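# Upright a lying gift box and open its lid

## Task

A closed gift box is lying on its side on the table. Turn it so it rests on its bottom, then open it so the lid is at least roughly vertical (tilted further back is fine). Concealed magnets keep the lid's flap closed, so it takes some pull to open.

## Robot and tools

Robot: one six-joint arm (shoulder pan, shoulder lift, elbow, wrist 1-3) on a base at (0, 0, +0.030) m in the scene frame, almost level. It carries a right hand with sixteen motors. Cameras: cam_head_left, cam_head_right (a rigid pair on a stand), cam_high, cam_low, cam_wrist, all 504x504.

Frames. Scene frame: origin on the table top under the base, +z up, +y to the left when facing +x. Reported poses, velocities and camera poses are in the arm's base frame. Every motion offset is expressed in the Hand target's own axes. Hand point axes: +z points along straight fingers toward the tips; +x crosses the palm away from the thumb; +y points out of the palm face, which sits at y = -0.062 m. Fingers curl toward +y. A mast at the wrist (x +0.05 to +0.10, z -0.16 to -0.11, out to y +0.06) can strike objects.

Row format (24 numbers, each in [-1, 1]), shared by execute_actions and move:
1-6: dx, dy, dz, rx, ry, rz. An offset from the Hand target at the start of the action or move, not an absolute pose. 1.0 = 0.6 m or 180 degrees. rx, ry, rz form a single rotation vector.
7-22: absolute hinge goals in this order: index_abd, index_mcp, index_pip, index_dip, middle_abd, middle_mcp, middle_pip, middle_dip, ring_abd, ring_mcp, ring_pip, ring_dip, thumb_cmc, thumb_axl, thumb_mcp, thumb_ipl. -1 and +1 are the two stops. Straight values: _abd 0.00, _mcp -0.75, _pip -0.58, _dip -0.70, thumb_cmc -0.71, thumb_axl -0.68, thumb_mcp -0.23, thumb_ipl -0.17. Toward +1 the fingers curl toward the palm and thumb_cmc brings the thumb in front of the palm.
23: current_limit, scaled linearly from 0 mA at -1 to 550 mA at +1.
24: speed; a hinge moves at (speed+1)/2 of 8.5 rad/s.
The hand starts at 0.4 and -0.6. Values persist until changed. To keep the hand unchanged, resend its last numbers. At the start of a scene, copy them from a first result.

execute_actions(actions, cameras): actions is a list of actions. Each action holds up to 15 rows, one per 1/30 s step, and lasts 0.5 s. If it has fewer rows, the last row is repeated. Every row in an action counts from that action's starting Hand target, so repeating the same offset keeps moving the hand further. An empty list returns the state and all camera images.

move(target, speed, blend, stop_force, zero, blocking, cameras): a straight-line path. target is one row or a list of up to 15 rows, and every row is an offset from the same current Hand target. speed: m/s, 0.002-3.6, default 0.25 (turns at twice that in rad/s); one value, or one per target. blend: corner rounding in m (0 = stop at each target). stop_force: 3-120 N; the move stops when the wrist sensor feels that much resistance. zero (default true) re-zeroes the sensor first. blocking=false returns after 0.5 s and cannot be combined with stop_force. The path does not avoid obstacles and lasts at most 10 s. Omit stop_force when pulling away from a contact. The move: line reports done, off_target, moving, held or fault, plus any limits (paced, held).

Other tools:
- wait(seconds 0-10, cameras)
- stop(cameras): brakes a running move.
- zoom_image(camera, region [x0,y0,x1,y1] in pixels, at most 504 per side): zooms into the latest image from that camera.
- zero_wrist_force()
- finished_scene(scene): ends the scene for good. The goal must still hold with the robot away.

Results include:
- end_effector_position (m) and end_effector_quat_wxyz, in the base frame.
- Velocities, Hand target, joint positions and torques.
- hand_goal, hand_measured, hand_current_ma, and hand_state (moving/goal/blocked/overload), listed in motor order.
- Wrist force and torque in the end effector's axes, plus the peak since the last reading.
- Motor temperatures, and sometimes step readings.
The hand often stops a little short of its Hand target. If so, command the remaining distance as an offset. To stop pressing on something, command the target back past the hand point.

Motion limits. Commanded orientation is clipped to within 32 degrees of the measured one each step. Joints move at up to 3.14 rad/s. Keep paths away from the arm's own base, since passing close can flip the shoulder.

Avoid:
- Hard contacts. About 150 N (±25) of external force, or joint torque reaching 136 N m (shoulder, elbow) or 25.4 N m (wrists), triggers a 10 s fault stop. The arm is stiff, so even a small overshoot into a firm surface can fault it. Approach slowly, using stop_force.
- Knocking the box off the table, or leaving it off the table; either fails the task.
- Dropping parts, releasing moving parts, slamming or striking things.
- Finger motors at 495 mA or more for 5 s; they shut down for 10 s.
- Motor temperatures of 70 °C and above, which cause warnings; 85 °C sets the brakes for 30-60 s.
- Running further calls after a HAND FAULT line.

Each tool is called after "Request:" by a JSON object that holds its "fn" and its "kwargs", one argument or row to a line.

## Session

Request:
{"fn": "execute_actions", "kwargs": {
  "actions": []
}}

Scene clock: 0.00 s.
end_effector_position=(+0.3726, +0.0136, +0.2873) hand_goal=(+0.000, -0.754, -0.576, -0.696, +0.000, -0.754, -0.576, -0.696, +0.000, -0.754, -0.576, -0.696, -0.714, -0.678, -0.226, -0.168) hand_measured=(+0.000, -0.754, -0.576, -0.696, +0.000, -0.754, -0.576, -0.696, +0.000, -0.754, -0.576, -0.696, -0.714, -0.678, -0.226, -0.168) hand_current_ma=(+0, +0, +0, +0, +0, +0, +0, +0, +0, +0, +0, +0, +0, +0, +0, +0) hand_state=(goal, goal, goal, goal, goal, goal, goal, goal, goal, goal, goal, goal, goal, goal, goal, goal) hand_current_limit=0.40 hand_speed=-0.60 end_effector_quat_wxyz=(-0.121, +0.805, +0.538, +0.217)
Joint positions: [-0.685 -2.274 2.221 -1.402 -1.08 -0.322]
Joint velocities: within noise
Joint torques (N m): no reading
Motor temperatures (°C): [28 26 28 34 29 29]
Wrist force (N): no reading
Wrist torque (N m): no reading
Wrist force, peak (N): no reading
Hand target: +0.3726, +0.0136, +0.2873; -0.121, +0.805, +0.538, +0.217

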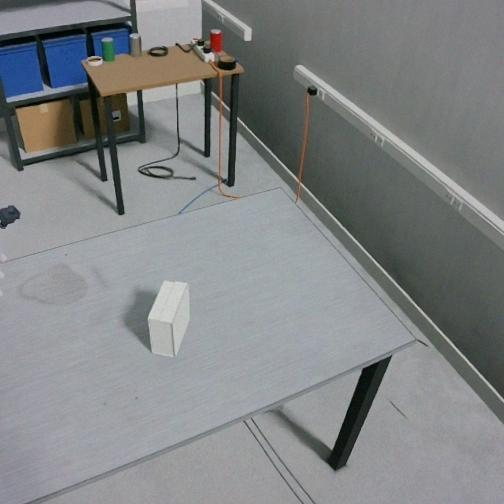

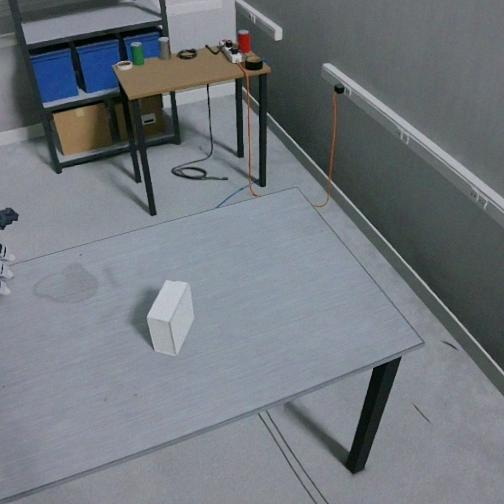

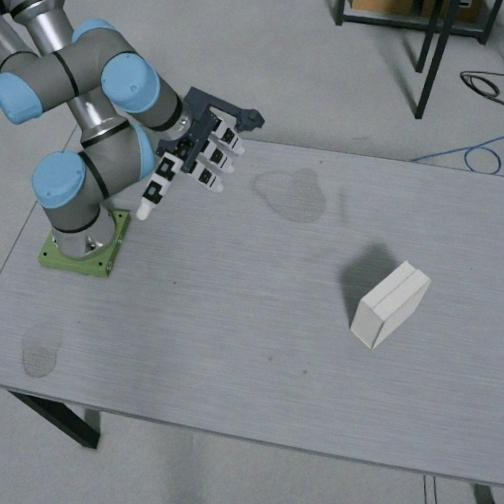

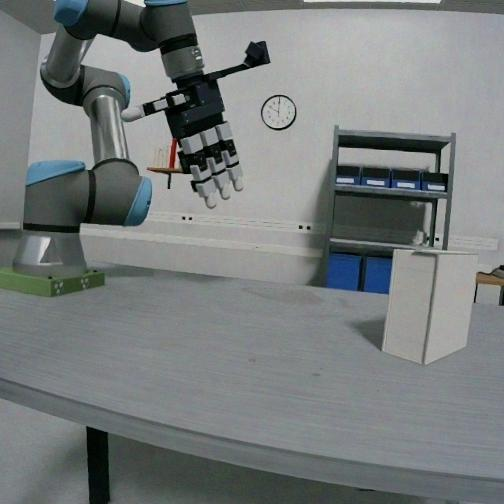

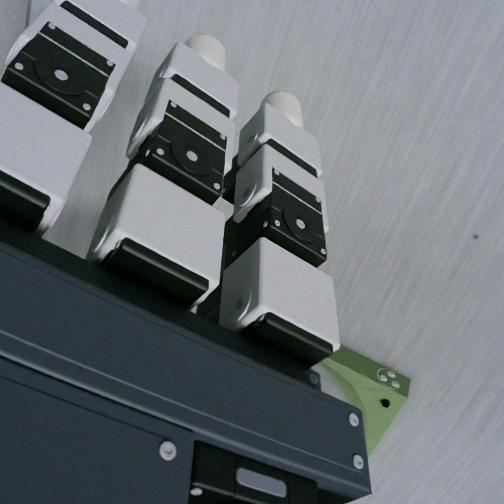

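Request:
{"fn": "zoom_image", "kwargs": {
  "camera": "cam_high",
  "region": [320, 240, 450, 370]
}}

Request:
{"fn": "zoom_image", "kwargs": {
  "camera": "cam_head_right",
  "region": [110, 260, 230, 380]
}}

Request:
{"fn": "zoom_image", "kwargs": {
  "camera": "cam_low",
  "region": [350, 230, 504, 384]
}}

Request:
{"fn": "zoom_image", "kwargs": {
  "camera": "cam_head_left",
  "region": [110, 260, 230, 380]
}}

Scaled by 3.877.

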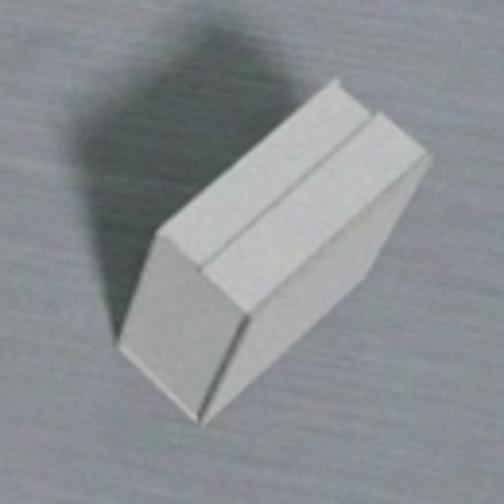

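Scaled by 4.200.

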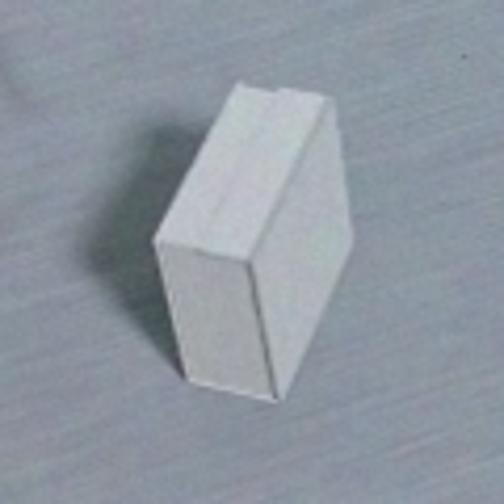

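Scaled by 3.273.

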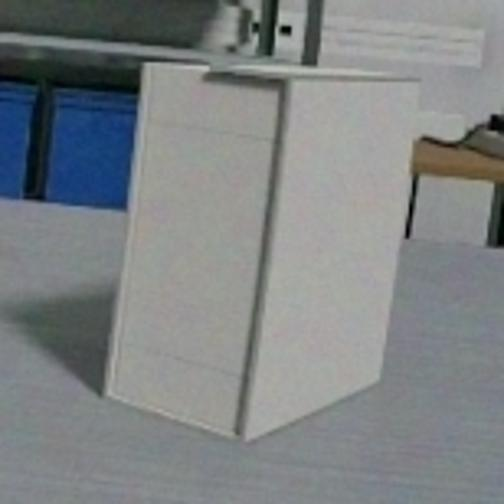

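Scaled by 4.200.

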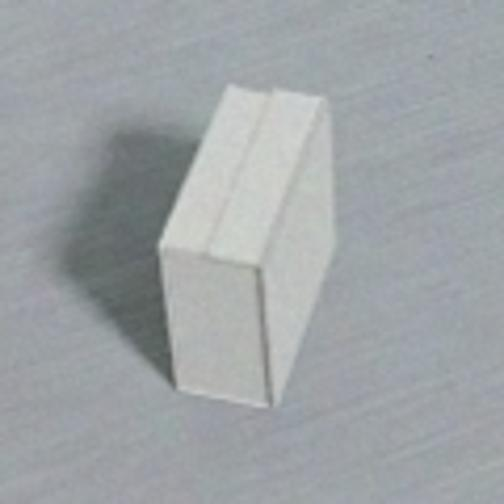

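Request:
{"fn": "move", "kwargs": {
  "target": [0.1077,0.413,0.2457,0.0751,0.3465,0.2755,0,-0.137,-0.504,-0.696,0,-0.9,-0.576,-0.696,0,-0.9,-0.576,-0.696,0.571,-0.678,-0.899,0.319,0.4,-0.6],
  "speed": 0.5,
  "cameras": ["all"]
}}

Scene clock: 260.87 s.
end_effector_position=(+0.6535, +0.0322, +0.1988) hand_goal=(+0.000, -0.138, -0.504, -0.696, +0.000, -0.900, -0.576, -0.696, +0.000, -0.900, -0.576, -0.696, +0.570, -0.678, -0.900, +0.318) hand_measured=(+0.000, -0.136, -0.506, -0.696, +0.000, -0.894, -0.576, -0.696, +0.000, -0.894, -0.576, -0.696, +0.558, -0.678, -0.894, +0.316) hand_current_ma=(-1, +9, -4, +0, -2, +20, -2, +0, -1, +21, -2, +0, -40, +2, +30, -6) hand_state=(goal, goal, goal, goal, goal, goal, goal, goal, goal, goal, goal, goal, goal, goal, goal, goal) hand_current_limit=0.40 hand_speed=-0.60 end_effector_quat_wxyz=(-0.561, +0.687, +0.071, +0.456)
Joint positions: [-0.542 -1.313 1.995 -1.582 0.059 0.114]
Joint torques (N m): [5.07 -41.15 -27.27 -0.73 3.62 -1.23]
Wrist force (N): [-1.2 0.4 0.6]
Wrist torque (N m): [0.04 0.26 0.21]
Wrist force, peak (N): [-0.7 1.9 1.0]
Hand target: +0.6538, +0.0326, +0.1988; -0.535, +0.705, +0.053, +0.462
Off the commanded pose: 0.001 m, 4 deg.
move: off_target
camera_calibration:
cam_wrist: T_world_to_cam=[[-0.0681373, 0.131052, -0.989031, 0.275416], [-0.979344, -0.197952, 0.0412403, 0.603148], [-0.190376, 0.971412, 0.141833, 0.188903], [0, 0, 0, 1]] pos_world=[0.645418, -0.100202, 0.220728]

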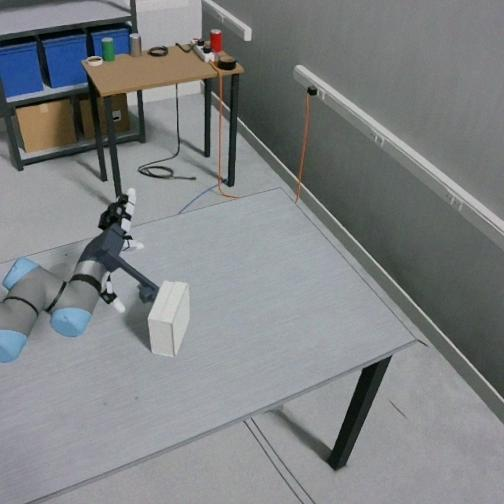

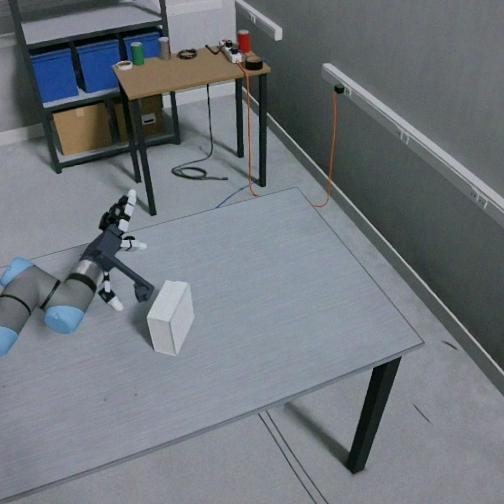

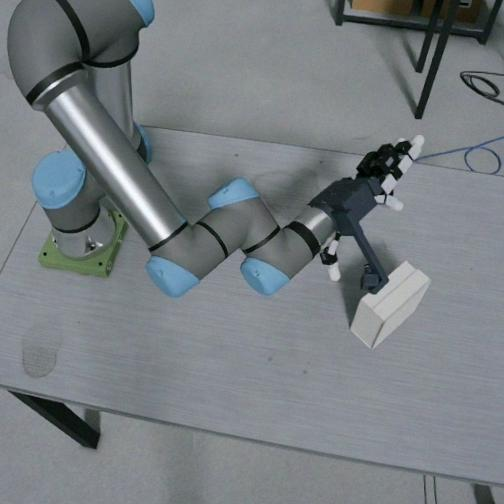

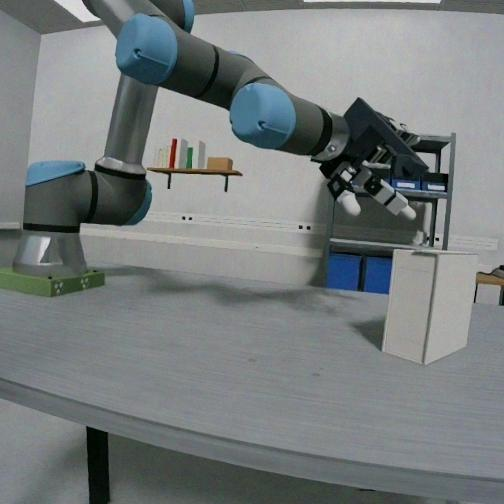

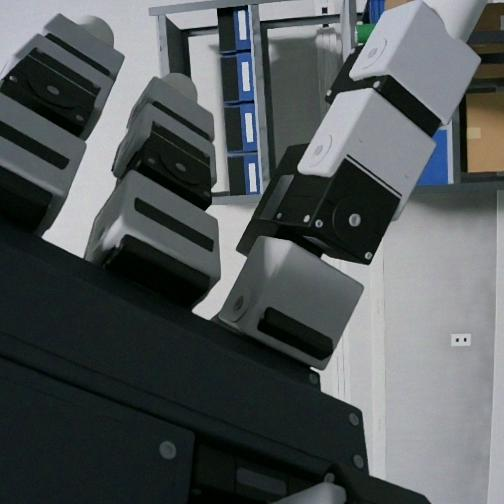

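Request:
{"fn": "move", "kwargs": {
  "target": [0,0.2333,-0.0133,0,0,0,0,-0.137,-0.504,-0.696,0,-0.9,-0.576,-0.696,0,-0.9,-0.576,-0.696,0.571,-0.678,-0.899,0.319,0.4,-0.6],
  "speed": 0.2,
  "stop_force": 6,
  "cameras": ["all"]
}}

Request:
{"fn": "zoom_image", "kwargs": {
  "camera": "cam_high",
  "region": [310, 210, 470, 370]
}}

Request:
{"fn": "zoom_image", "kwargs": {
  "camera": "cam_head_right",
  "region": [90, 230, 250, 390]
}}

Request:
{"fn": "zoom_image", "kwargs": {
  "camera": "cam_low",
  "region": [330, 200, 504, 374]
}}

Scene clock: 301.20 s.
end_effector_position=(+0.7287, -0.0328, +0.0999) hand_goal=(+0.000, -0.138, -0.504, -0.696, +0.000, -0.900, -0.576, -0.696, +0.000, -0.900, -0.576, -0.696, +0.570, -0.678, -0.900, +0.318) hand_measured=(-0.002, -0.138, -0.506, -0.696, +0.000, -0.894, -0.576, -0.696, +0.000, -0.894, -0.576, -0.696, +0.568, -0.678, -0.900, +0.316) hand_current_ma=(-4, +1, -4, +0, -2, +20, -2, +0, -1, +21, -2, +0, -6, +2, +0, -6) hand_state=(goal, goal, goal, goal, goal, goal, goal, goal, goal, goal, goal, goal, goal, goal, goal, goal) hand_current_limit=0.40 hand_speed=-0.60 end_effector_quat_wxyz=(-0.535, +0.705, +0.053, +0.462) end_effector_velocity=(+0.000, +0.001, +0.000) end_effector_angular_velocity=(-0.001, +0.000, +0.001)
Joint positions: [-0.559 -0.93 1.548 -0.613 0.078 -0.791]
Joint velocities: [0.001 0.001 -0.002 0.006 0 -0.005]
Joint torques (N m): [5.16 -34.93 -27.5 1.85 2.02 -2.16]
Wrist force (N): [-1.1 0.2 1.2]
Wrist torque (N m): [0.07 0.17 0.30]
Wrist force, peak (N): [-0.1 -2.4 0.3]
Hand target: +0.7287, -0.0328, +0.0999; -0.535, +0.705, +0.053, +0.462
Off the commanded pose: 0.000 m, 0 deg.
move: done
camera_calibration:
cam_wrist: T_world_to_cam=[[-0.0876275, 0.0974671, -0.991374, 0.204503], [-0.987694, -0.137922, 0.0737424, 0.672779], [-0.129545, 0.985636, 0.108353, 0.239867], [0, 0, 0, 1]] pos_world=[0.713494, -0.163563, 0.127136]

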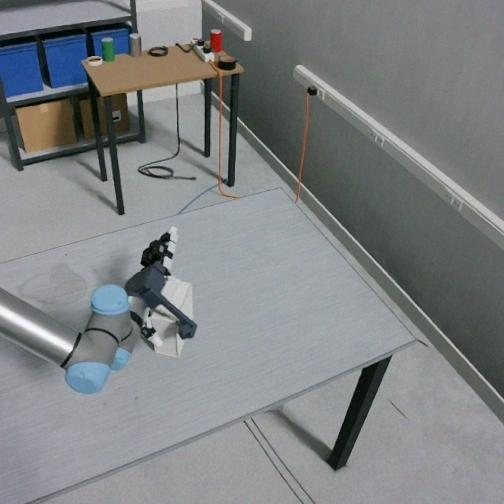

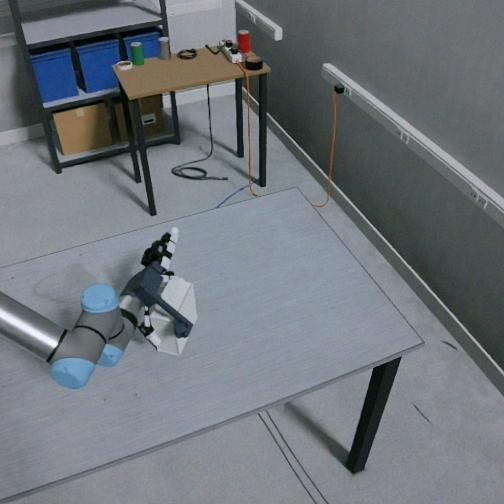

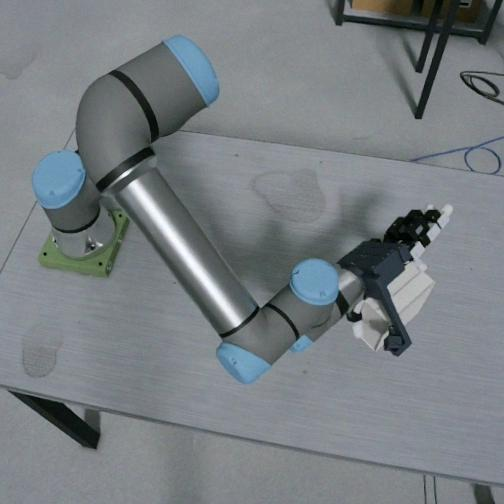

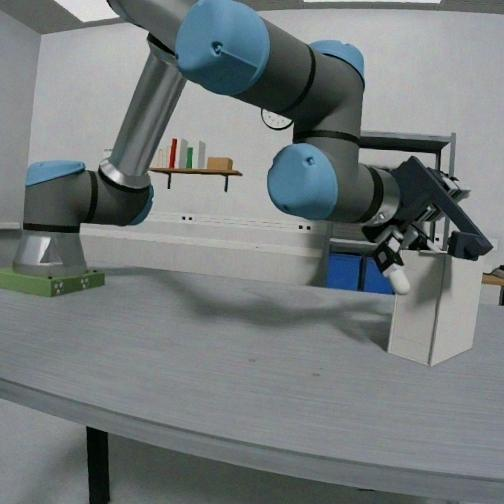

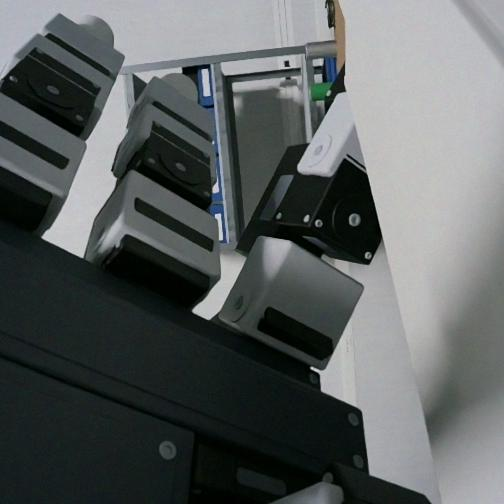

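Scaled by 3.150.

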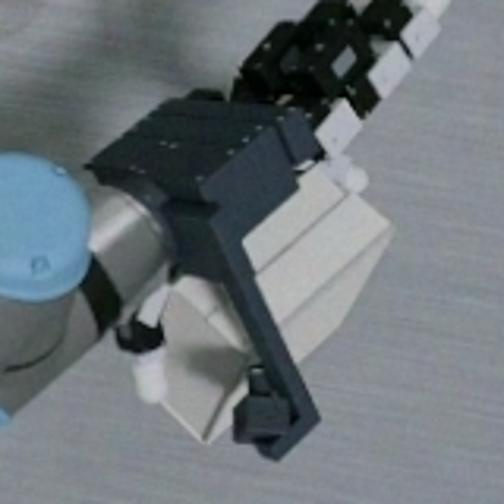

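Scaled by 3.150.

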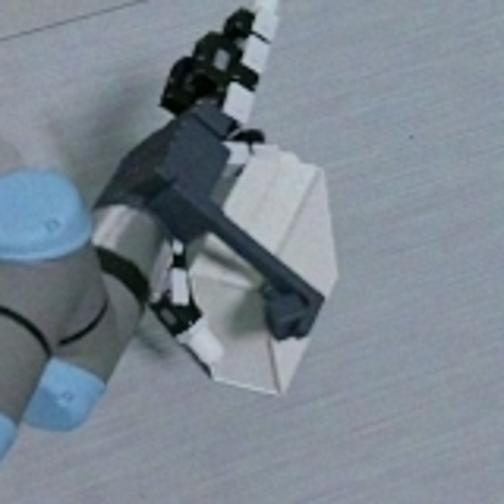

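Scaled by 2.897.

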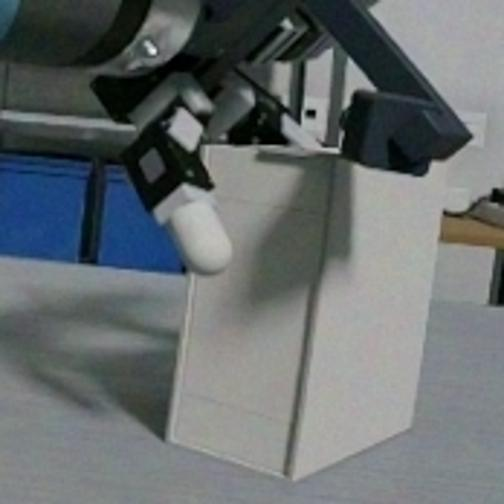

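Request:
{"fn": "execute_actions", "kwargs": {
  "actions": [
    [[0,0,0,0,0,0,0,-0.041,-0.504,-0.696,0,-0.9,-0.576,-0.696,0,-0.9,-0.576,-0.696,0.571,-0.678,-0.697,0.319,0.1,-0.8]],
    [[0,0,0,0,0,0,0,0.15,-0.504,-0.696,0,-0.9,-0.576,-0.696,0,-0.9,-0.576,-0.696,0.571,-0.678,-0.53,0.319,0.1,-0.95]],
    [[0,0,0,0,0,0,0,0.15,-0.504,-0.696,0,-0.9,-0.576,-0.696,0,-0.9,-0.576,-0.696,0.571,-0.678,-0.53,0.319,0.1,-0.95]]
  ],
  "cameras": ["all"]
}}

Request:
{"fn": "zoom_image", "kwargs": {
  "camera": "cam_high",
  "region": [310, 210, 470, 370]
}}

Request:
{"fn": "zoom_image", "kwargs": {
  "camera": "cam_low",
  "region": [330, 200, 504, 374]
}}

Scene clock: 324.13 s.
end_effector_position=(+0.7287, -0.0328, +0.0999) hand_goal=(+0.000, +0.150, -0.504, -0.696, +0.000, -0.900, -0.576, -0.696, +0.000, -0.900, -0.576, -0.696, +0.570, -0.678, -0.530, +0.318) hand_measured=(-0.006, -0.046, -0.518, -0.696, +0.000, -0.894, -0.576, -0.696, +0.000, -0.894, -0.576, -0.696, +0.570, -0.678, -0.708, +0.312) hand_current_ma=(-16, -302, -49, +0, -2, +20, -2, +0, -1, +21, -2, +0, +1, +0, -302, -32) hand_state=(goal, blocked, goal, goal, goal, goal, goal, goal, goal, goal, goal, goal, goal, goal, blocked, goal) hand_current_limit=0.10 hand_speed=-0.95 end_effector_quat_wxyz=(-0.535, +0.705, +0.053, +0.462)
Joint positions: [-0.559 -0.93 1.547 -0.611 0.078 -0.793]
Joint torques (N m): [3.37 -39.75 -26.33 1.52 0.15 -1.76]
Wrist force (N): [-0.9 -1.1 1.2]
Wrist torque (N m): [-0.13 0.11 0.30]
Wrist force, peak (N): [-0.1 -2.1 0.0]
Hand target: +0.7287, -0.0328, +0.0999; -0.535, +0.705, +0.053, +0.462
Off the commanded pose: 0.000 m, 0 deg.
Step readings (end_effector_position):
0: (+0.7287, -0.0328, +0.0999)
1: (+0.7287, -0.0328, +0.0999)
2: (+0.7287, -0.0328, +0.0999)
4: (+0.7287, -0.0328, +0.0999)
8: (+0.7287, -0.0328, +0.0999)
15: (+0.7287, -0.0328, +0.0999)
16: (+0.7287, -0.0328, +0.0999)
17: (+0.7287, -0.0328, +0.0999)
19: (+0.7287, -0.0328, +0.0999)
23: (+0.7287, -0.0328, +0.0999)
30: (+0.7287, -0.0328, +0.0999)
31: (+0.7287, -0.0328, +0.0999)
32: (+0.7287, -0.0328, +0.0999)
34: (+0.7287, -0.0328, +0.0999)
38: (+0.7287, -0.0328, +0.0999)
45: (+0.7287, -0.0328, +0.0999)
camera_calibration:
cam_wrist: T_world_to_cam=[[-0.087711, 0.0973459, -0.991378, 0.204543], [-0.987688, -0.137911, 0.0738427, 0.672764], [-0.129533, 0.985649, 0.108244, 0.239875], [0, 0, 0, 1]] pos_world=[0.713494, -0.163563, 0.127135]

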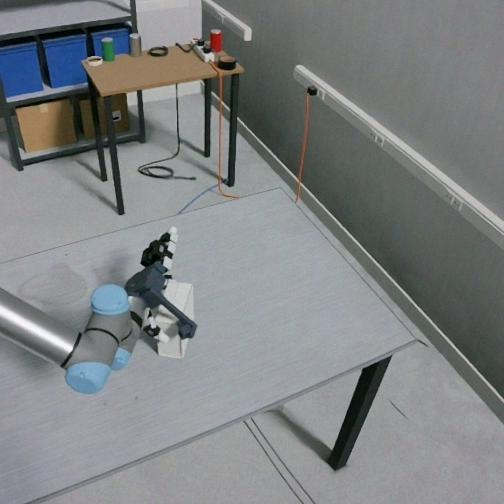

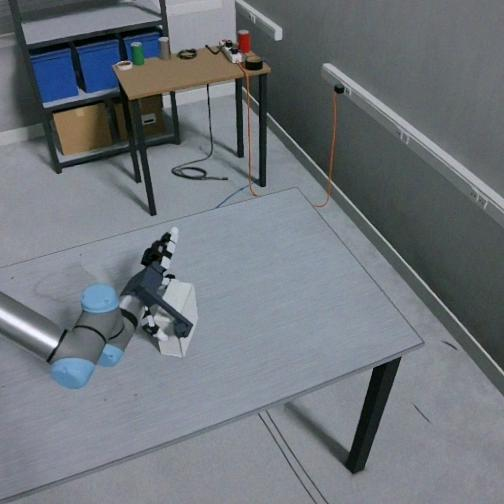

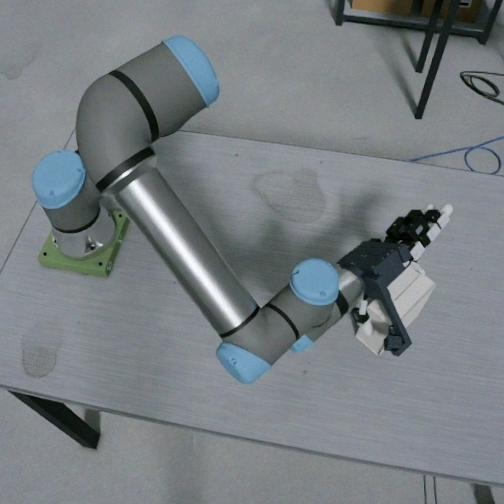

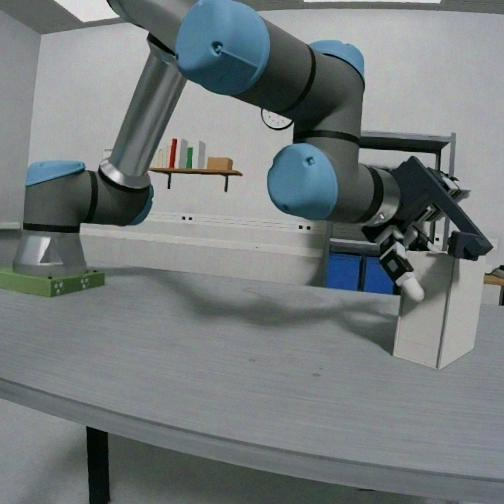

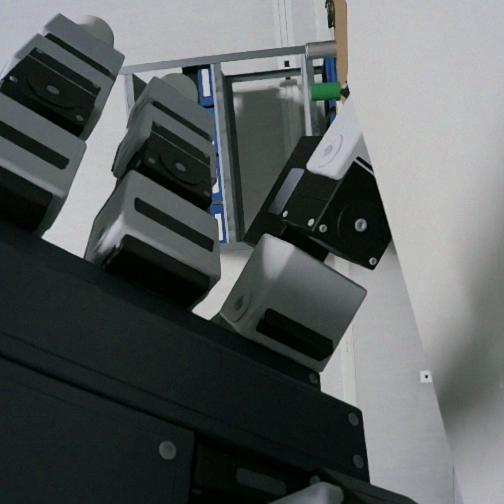

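Scaled by 3.150.

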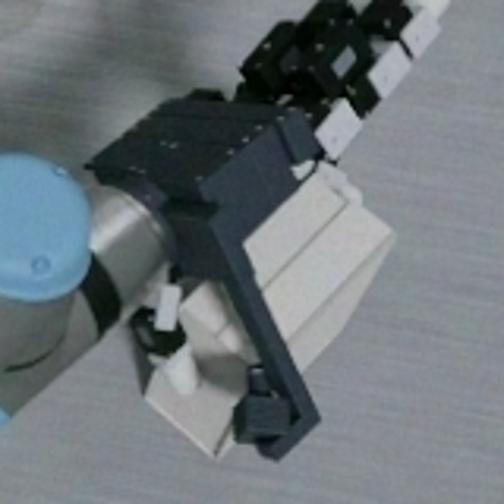

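Scaled by 2.897.

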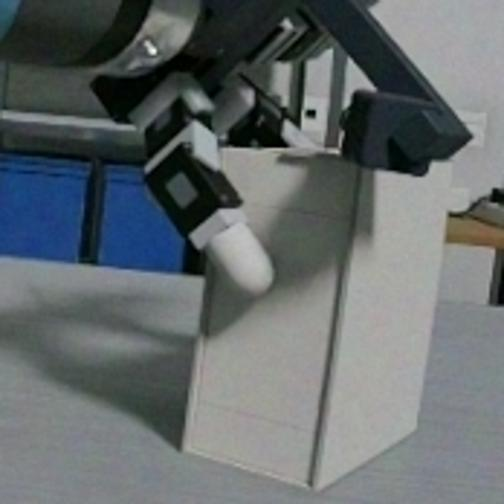

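Request:
{"fn": "move", "kwargs": {
  "target": [
    [-0.0134,-0.0215,0,0,0,0,0,0.15,-0.504,-0.696,0,-0.9,-0.576,-0.696,0,-0.9,-0.576,-0.696,0.571,-0.678,-0.53,0.319,0.1,-0.95],
    [-0.0304,-0.0403,0,0,0,0,0,0.15,-0.504,-0.696,0,-0.9,-0.576,-0.696,0,-0.9,-0.576,-0.696,0.571,-0.678,-0.53,0.319,0.1,-0.95],
    [-0.0503,-0.056,0,0,0,0,0,0.15,-0.504,-0.696,0,-0.9,-0.576,-0.696,0,-0.9,-0.576,-0.696,0.571,-0.678,-0.53,0.319,0.1,-0.95]
  ],
  "blend": [0.005,0.005,0],
  "speed": 0.06,
  "cameras": ["all"]
}}

Request:
{"fn": "zoom_image", "kwargs": {
  "camera": "cam_low",
  "region": [330, 200, 504, 374]
}}

Request:
{"fn": "zoom_image", "kwargs": {
  "camera": "cam_high",
  "region": [310, 210, 470, 370]
}}

Scene clock: 383.43 s.
end_effector_position=(+0.6924, -0.0059, +0.1023) hand_goal=(+0.000, +0.150, -0.504, -0.696, +0.000, -0.900, -0.576, -0.696, +0.000, -0.900, -0.576, -0.696, +0.570, -0.678, -0.530, +0.318) hand_measured=(-0.008, -0.046, -0.520, -0.696, +0.000, -0.894, -0.576, -0.696, +0.000, -0.894, -0.576, -0.696, +0.562, -0.678, -0.702, +0.306) hand_current_ma=(-27, -302, -57, +0, -2, +20, -2, +0, -1, +21, -2, +0, -31, -1, -302, -60) hand_state=(goal, blocked, goal, goal, goal, goal, goal, goal, goal, goal, goal, goal, goal, goal, blocked, goal) hand_current_limit=0.10 hand_speed=-0.95 end_effector_quat_wxyz=(-0.535, +0.706, +0.053, +0.461)
Joint positions: [-0.552 -1.014 1.689 -0.659 0.085 -0.801]
Joint torques (N m): [-1.22 -53.1 -4.35 -1.79 1.82 1.45]
Wrist force (N): [-1.9 2.2 1.3]
Wrist torque (N m): [0.14 0.19 0.13]
Wrist force, peak (N): [-2.1 2.2 1.2]
Hand target: +0.6924, -0.0060, +0.1023; -0.535, +0.705, +0.053, +0.462
Off the commanded pose: 0.000 m, 0 deg.
move: done
camera_calibration:
cam_wrist: T_world_to_cam=[[-0.0881529, 0.0967852, -0.991394, 0.201449], [-0.987648, -0.137924, 0.074355, 0.640439], [-0.12954, 0.985703, 0.107748, 0.208478], [0, 0, 0, 1]] pos_world=[0.677293, -0.136663, 0.129632]

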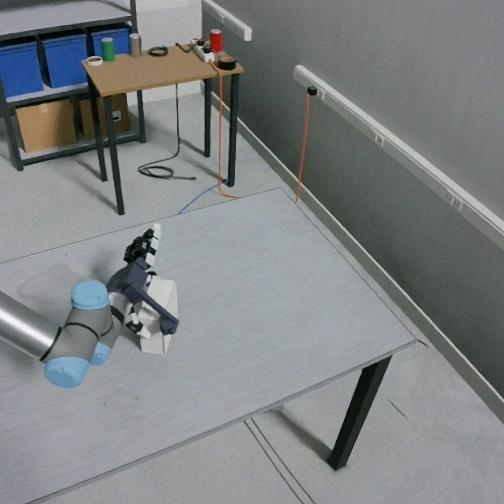

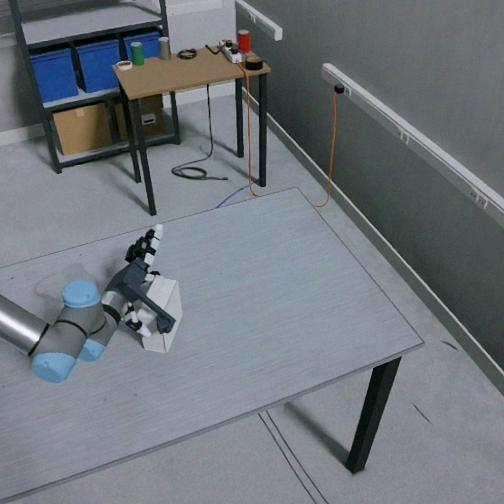

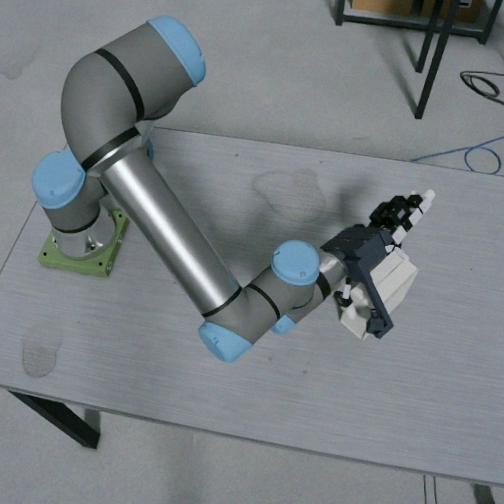

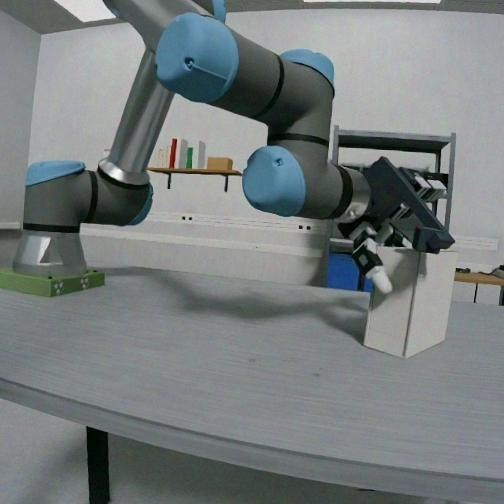

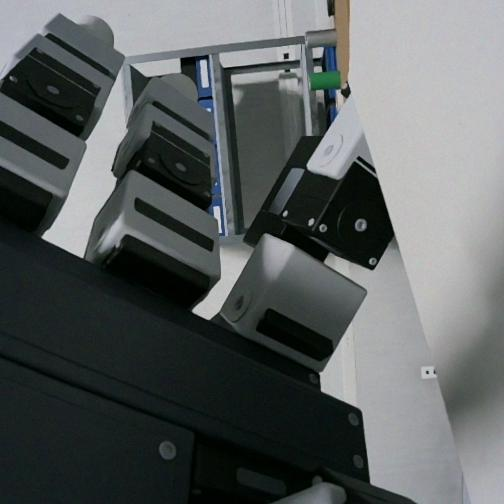

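Scaled by 2.897.

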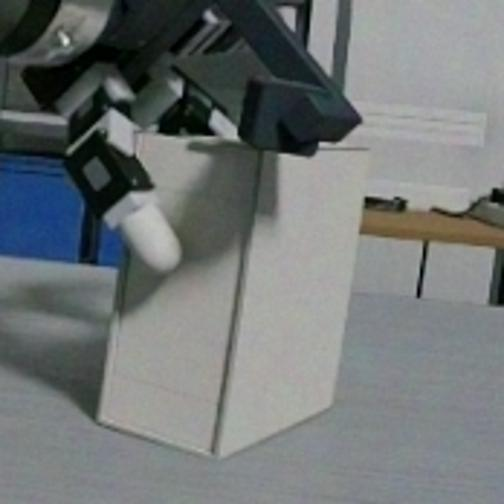

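Scaled by 3.150.

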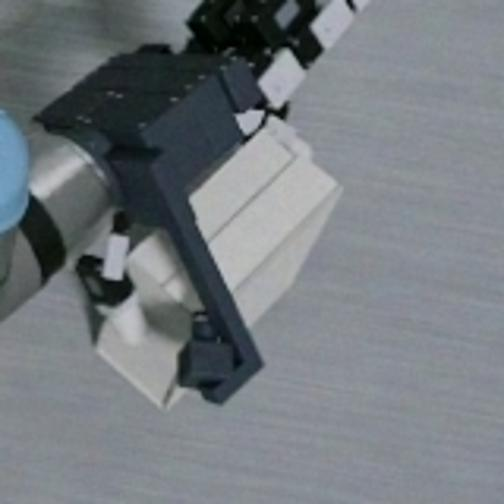

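Request:
{"fn": "move", "kwargs": {
  "target": [
    [-0.044,-0.0413,0,0,0,-0.0944,0,0.15,-0.504,-0.696,0,-0.9,-0.576,-0.696,0,-0.9,-0.576,-0.696,0.571,-0.678,-0.53,0.319,0.4,-0.95],
    [-0.1013,-0.0693,0,0,0,-0.1944,0,0.15,-0.504,-0.696,0,-0.9,-0.576,-0.696,0,-0.9,-0.576,-0.696,0.571,-0.678,-0.53,0.319,0.4,-0.95]
  ],
  "blend": [0.005,0],
  "speed": 0.12,
  "cameras": ["cam_low","cam_high","cam_head_right"]
}}

Request:
{"fn": "zoom_image", "kwargs": {
  "camera": "cam_low",
  "region": [310, 200, 484, 374]
}}

Request:
{"fn": "zoom_image", "kwargs": {
  "camera": "cam_high",
  "region": [310, 210, 470, 370]
}}

Scene clock: 431.53 s.
end_effector_position=(+0.6342, +0.0371, +0.0887) hand_goal=(+0.000, +0.150, -0.504, -0.696, +0.000, -0.900, -0.576, -0.696, +0.000, -0.900, -0.576, -0.696, +0.570, -0.678, -0.530, +0.318) hand_measured=(-0.002, -0.042, -0.524, -0.696, -0.002, -0.894, -0.576, -0.696, -0.002, -0.894, -0.576, -0.696, +0.570, -0.672, -0.696, +0.302) hand_current_ma=(-4, -385, -77, +0, -4, +20, -2, +0, -3, +21, -2, +0, -2, +26, -385, -77) hand_state=(goal, blocked, blocked, goal, goal, goal, goal, goal, goal, goal, goal, goal, goal, goal, blocked, goal) hand_current_limit=0.40 hand_speed=-0.95 end_effector_quat_wxyz=(-0.372, +0.657, +0.262, +0.601)
Joint positions: [-0.531 -1.101 2.039 -0.938 0.106 -1.396]
Joint torques (N m): [5.06 -24.75 -21.39 2.05 2.13 -1.95]
Wrist force (N): [0.0 -0.5 -0.4]
Wrist torque (N m): [-0.05 0.36 0.23]
Wrist force, peak (N): [-1.8 2.5 1.3]
Hand target: +0.6342, +0.0371, +0.0887; -0.372, +0.657, +0.262, +0.601
Off the commanded pose: 0.000 m, 0 deg.
move: done
Images, in order (width x height): cam_head_right 504x504, cam_high 504x504, cam_low 504x504.

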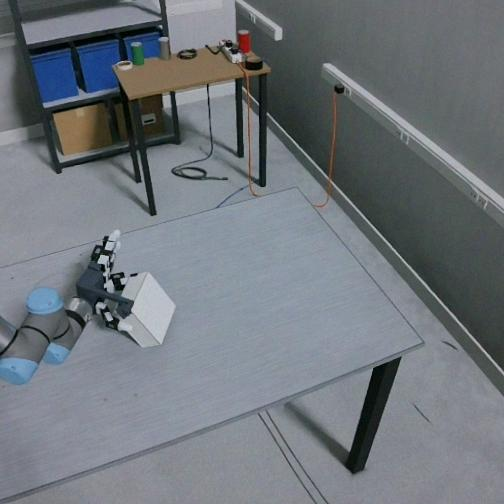

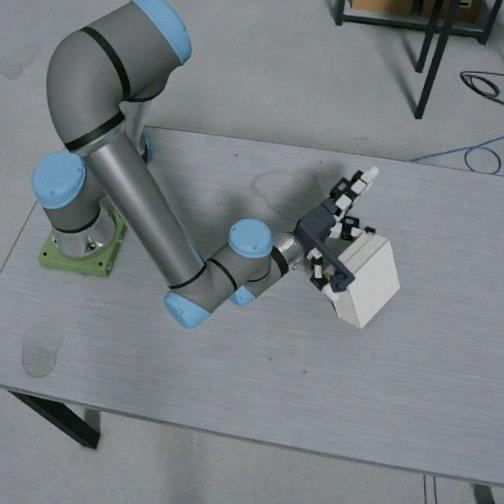

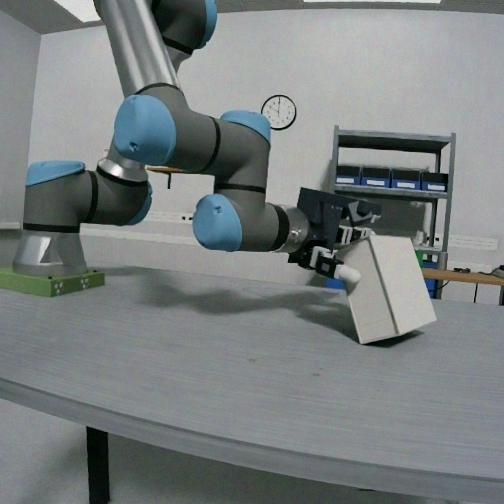

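Scaled by 2.897.

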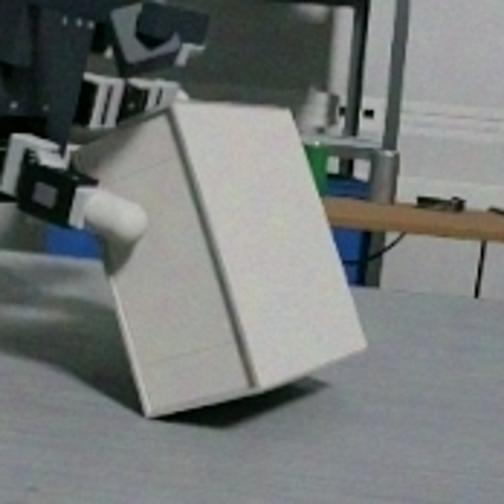

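Scaled by 3.150.

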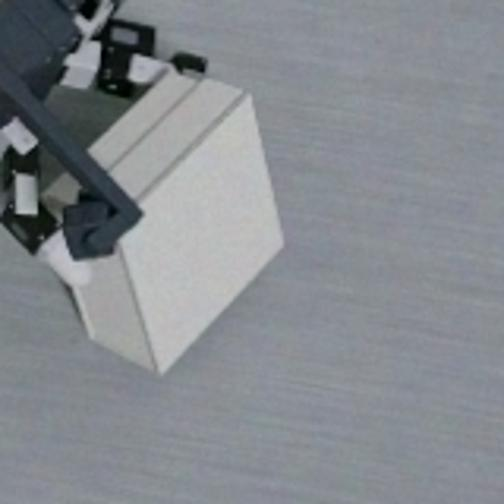

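Request:
{"fn": "move", "kwargs": {
  "target": [
    [-0.0272,-0.022,0,0,0,0.0556,0,0.15,-0.504,-0.696,0,-0.9,-0.576,-0.696,0,-0.9,-0.576,-0.696,0.571,-0.678,-0.53,0.319,0.4,-0.95],
    [-0.0503,-0.0395,0,0,0,0.1,0,0.15,-0.504,-0.696,0,-0.9,-0.576,-0.696,0,-0.9,-0.576,-0.696,0.571,-0.678,-0.53,0.319,0.4,-0.95],
    [-0.081,-0.0493,0,0,0,0.1333,0,0.15,-0.504,-0.696,0,-0.9,-0.576,-0.696,0,-0.9,-0.576,-0.696,0.571,-0.678,-0.53,0.319,0.4,-0.95]
  ],
  "blend": [0.005,0.005,0],
  "speed": 0.07,
  "cameras": ["cam_low","cam_high","cam_head_right"]
}}

Request:
{"fn": "zoom_image", "kwargs": {
  "camera": "cam_low",
  "region": [310, 200, 484, 374]
}}

Request:
{"fn": "zoom_image", "kwargs": {
  "camera": "cam_high",
  "region": [290, 210, 450, 370]
}}

Scene clock: 479.40 s.
end_effector_position=(+0.6040, +0.0594, +0.0459) hand_goal=(+0.000, +0.150, -0.504, -0.696, +0.000, -0.900, -0.576, -0.696, +0.000, -0.900, -0.576, -0.696, +0.570, -0.678, -0.530, +0.318) hand_measured=(-0.010, +0.148, -0.506, -0.696, -0.002, -0.894, -0.576, -0.696, -0.002, -0.894, -0.576, -0.696, +0.560, -0.674, -0.532, +0.316) hand_current_ma=(-31, -5, -8, +0, -4, +20, -2, +0, -3, +21, -2, +0, -38, +15, -6, -11) hand_state=(goal, goal, goal, goal, goal, goal, goal, goal, goal, goal, goal, goal, goal, goal, goal, goal) hand_current_limit=0.40 hand_speed=-0.95 end_effector_quat_wxyz=(-0.489, +0.697, +0.120, +0.511)
Joint positions: [-0.527 -1.094 2.084 -0.984 0.11 -0.984]
Joint torques (N m): [-8.18 -43.74 0.39 -2.24 -1.53 1.39]
Wrist force (N): [-1.5 0.5 1.2]
Wrist torque (N m): [0.00 0.24 0.19]
Wrist force, peak (N): [-1.6 -0.6 1.5]
Hand target: +0.6040, +0.0594, +0.0459; -0.489, +0.697, +0.120, +0.511
Off the commanded pose: 0.000 m, 0 deg.
move: done
Images, in order (width x height): cam_head_right 504x504, cam_high 504x504, cam_low 504x504.

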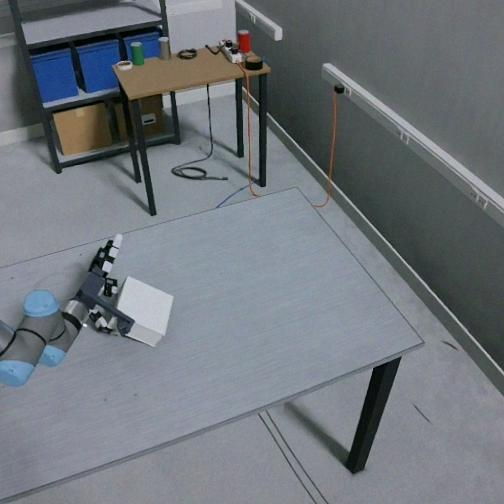

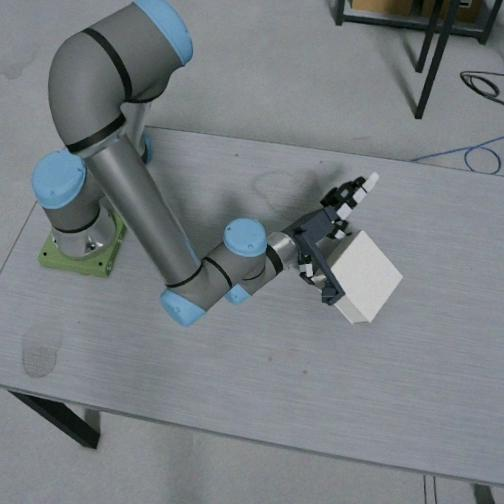

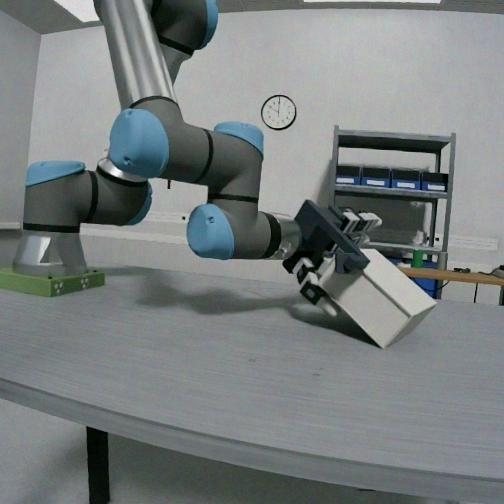

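Scaled by 2.897.

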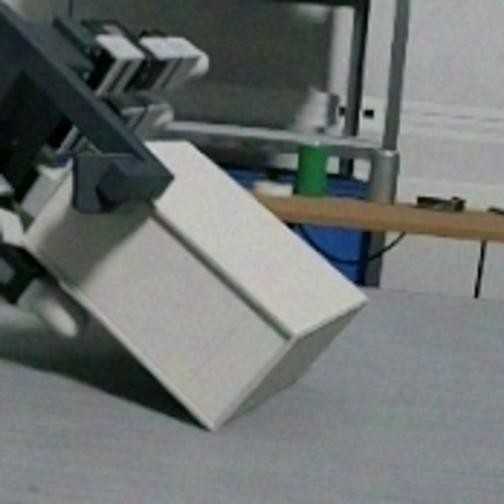

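Scaled by 3.150.

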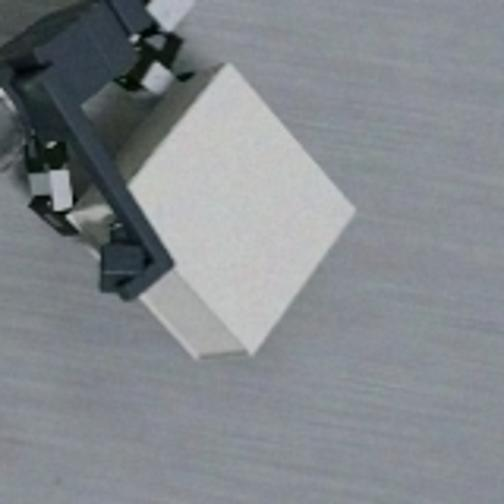

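Request:
{"fn": "move", "kwargs": {
  "target": [-0.0701,-0.0533,0,0,0,0,0,0.15,-0.504,-0.696,0,-0.9,-0.576,-0.696,0,-0.9,-0.576,-0.696,0.571,-0.678,-0.53,0.319,0.4,-0.95],
  "speed": 0.05,
  "stop_force": 8,
  "cameras": ["cam_low","cam_high","cam_head_right"]
}}

Request:
{"fn": "zoom_image", "kwargs": {
  "camera": "cam_low",
  "region": [310, 200, 484, 374]
}}

Request:
{"fn": "zoom_image", "kwargs": {
  "camera": "cam_high",
  "region": [290, 210, 450, 370]
}}

Scene clock: 525.40 s.
end_effector_position=(+0.5638, +0.0892, +0.0289) hand_goal=(+0.000, +0.150, -0.504, -0.696, +0.000, -0.900, -0.576, -0.696, +0.000, -0.900, -0.576, -0.696, +0.570, -0.678, -0.530, +0.318) hand_measured=(-0.010, +0.150, -0.506, -0.696, -0.002, -0.894, -0.576, -0.696, -0.002, -0.894, -0.576, -0.696, +0.554, -0.674, -0.530, +0.316) hand_current_ma=(-33, +2, -6, +0, -4, +20, -2, +0, -3, +21, -2, +0, -61, +15, -1, -10) hand_state=(goal, goal, goal, goal, goal, goal, goal, goal, goal, goal, goal, goal, goal, goal, goal, goal) hand_current_limit=0.40 hand_speed=-0.95 end_effector_quat_wxyz=(-0.489, +0.697, +0.120, +0.511)
Joint positions: [-0.512 -1.12 2.222 -1.098 0.125 -0.982]
Joint torques (N m): [-2.37 -40.28 1.71 -1.9 1.22 1.52]
Wrist force (N): [-1.5 0.6 0.7]
Wrist torque (N m): [0.06 0.32 0.19]
Wrist force, peak (N): [-2.0 0.3 1.0]
Hand target: +0.5638, +0.0892, +0.0289; -0.489, +0.697, +0.120, +0.511
Off the commanded pose: 0.000 m, 0 deg.
move: done
Images, in order (width x height): cam_head_right 504x504, cam_high 504x504, cam_low 504x504.

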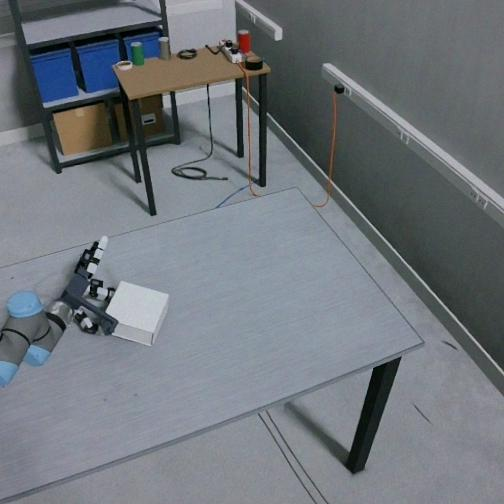

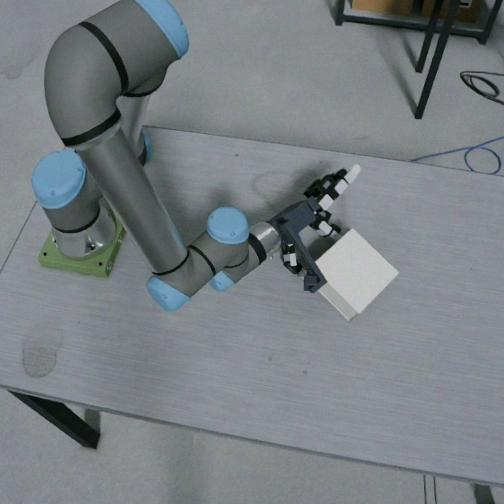

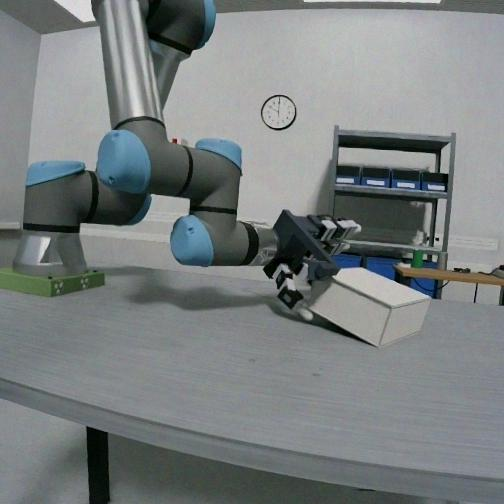

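Scaled by 2.897.

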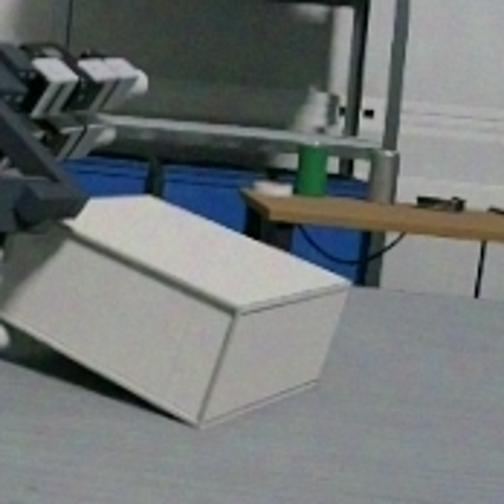

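Scaled by 3.150.

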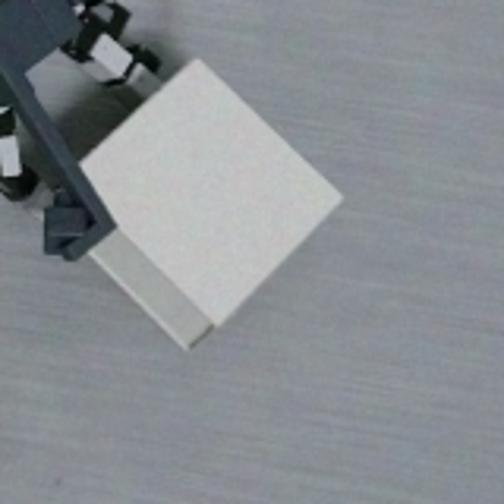

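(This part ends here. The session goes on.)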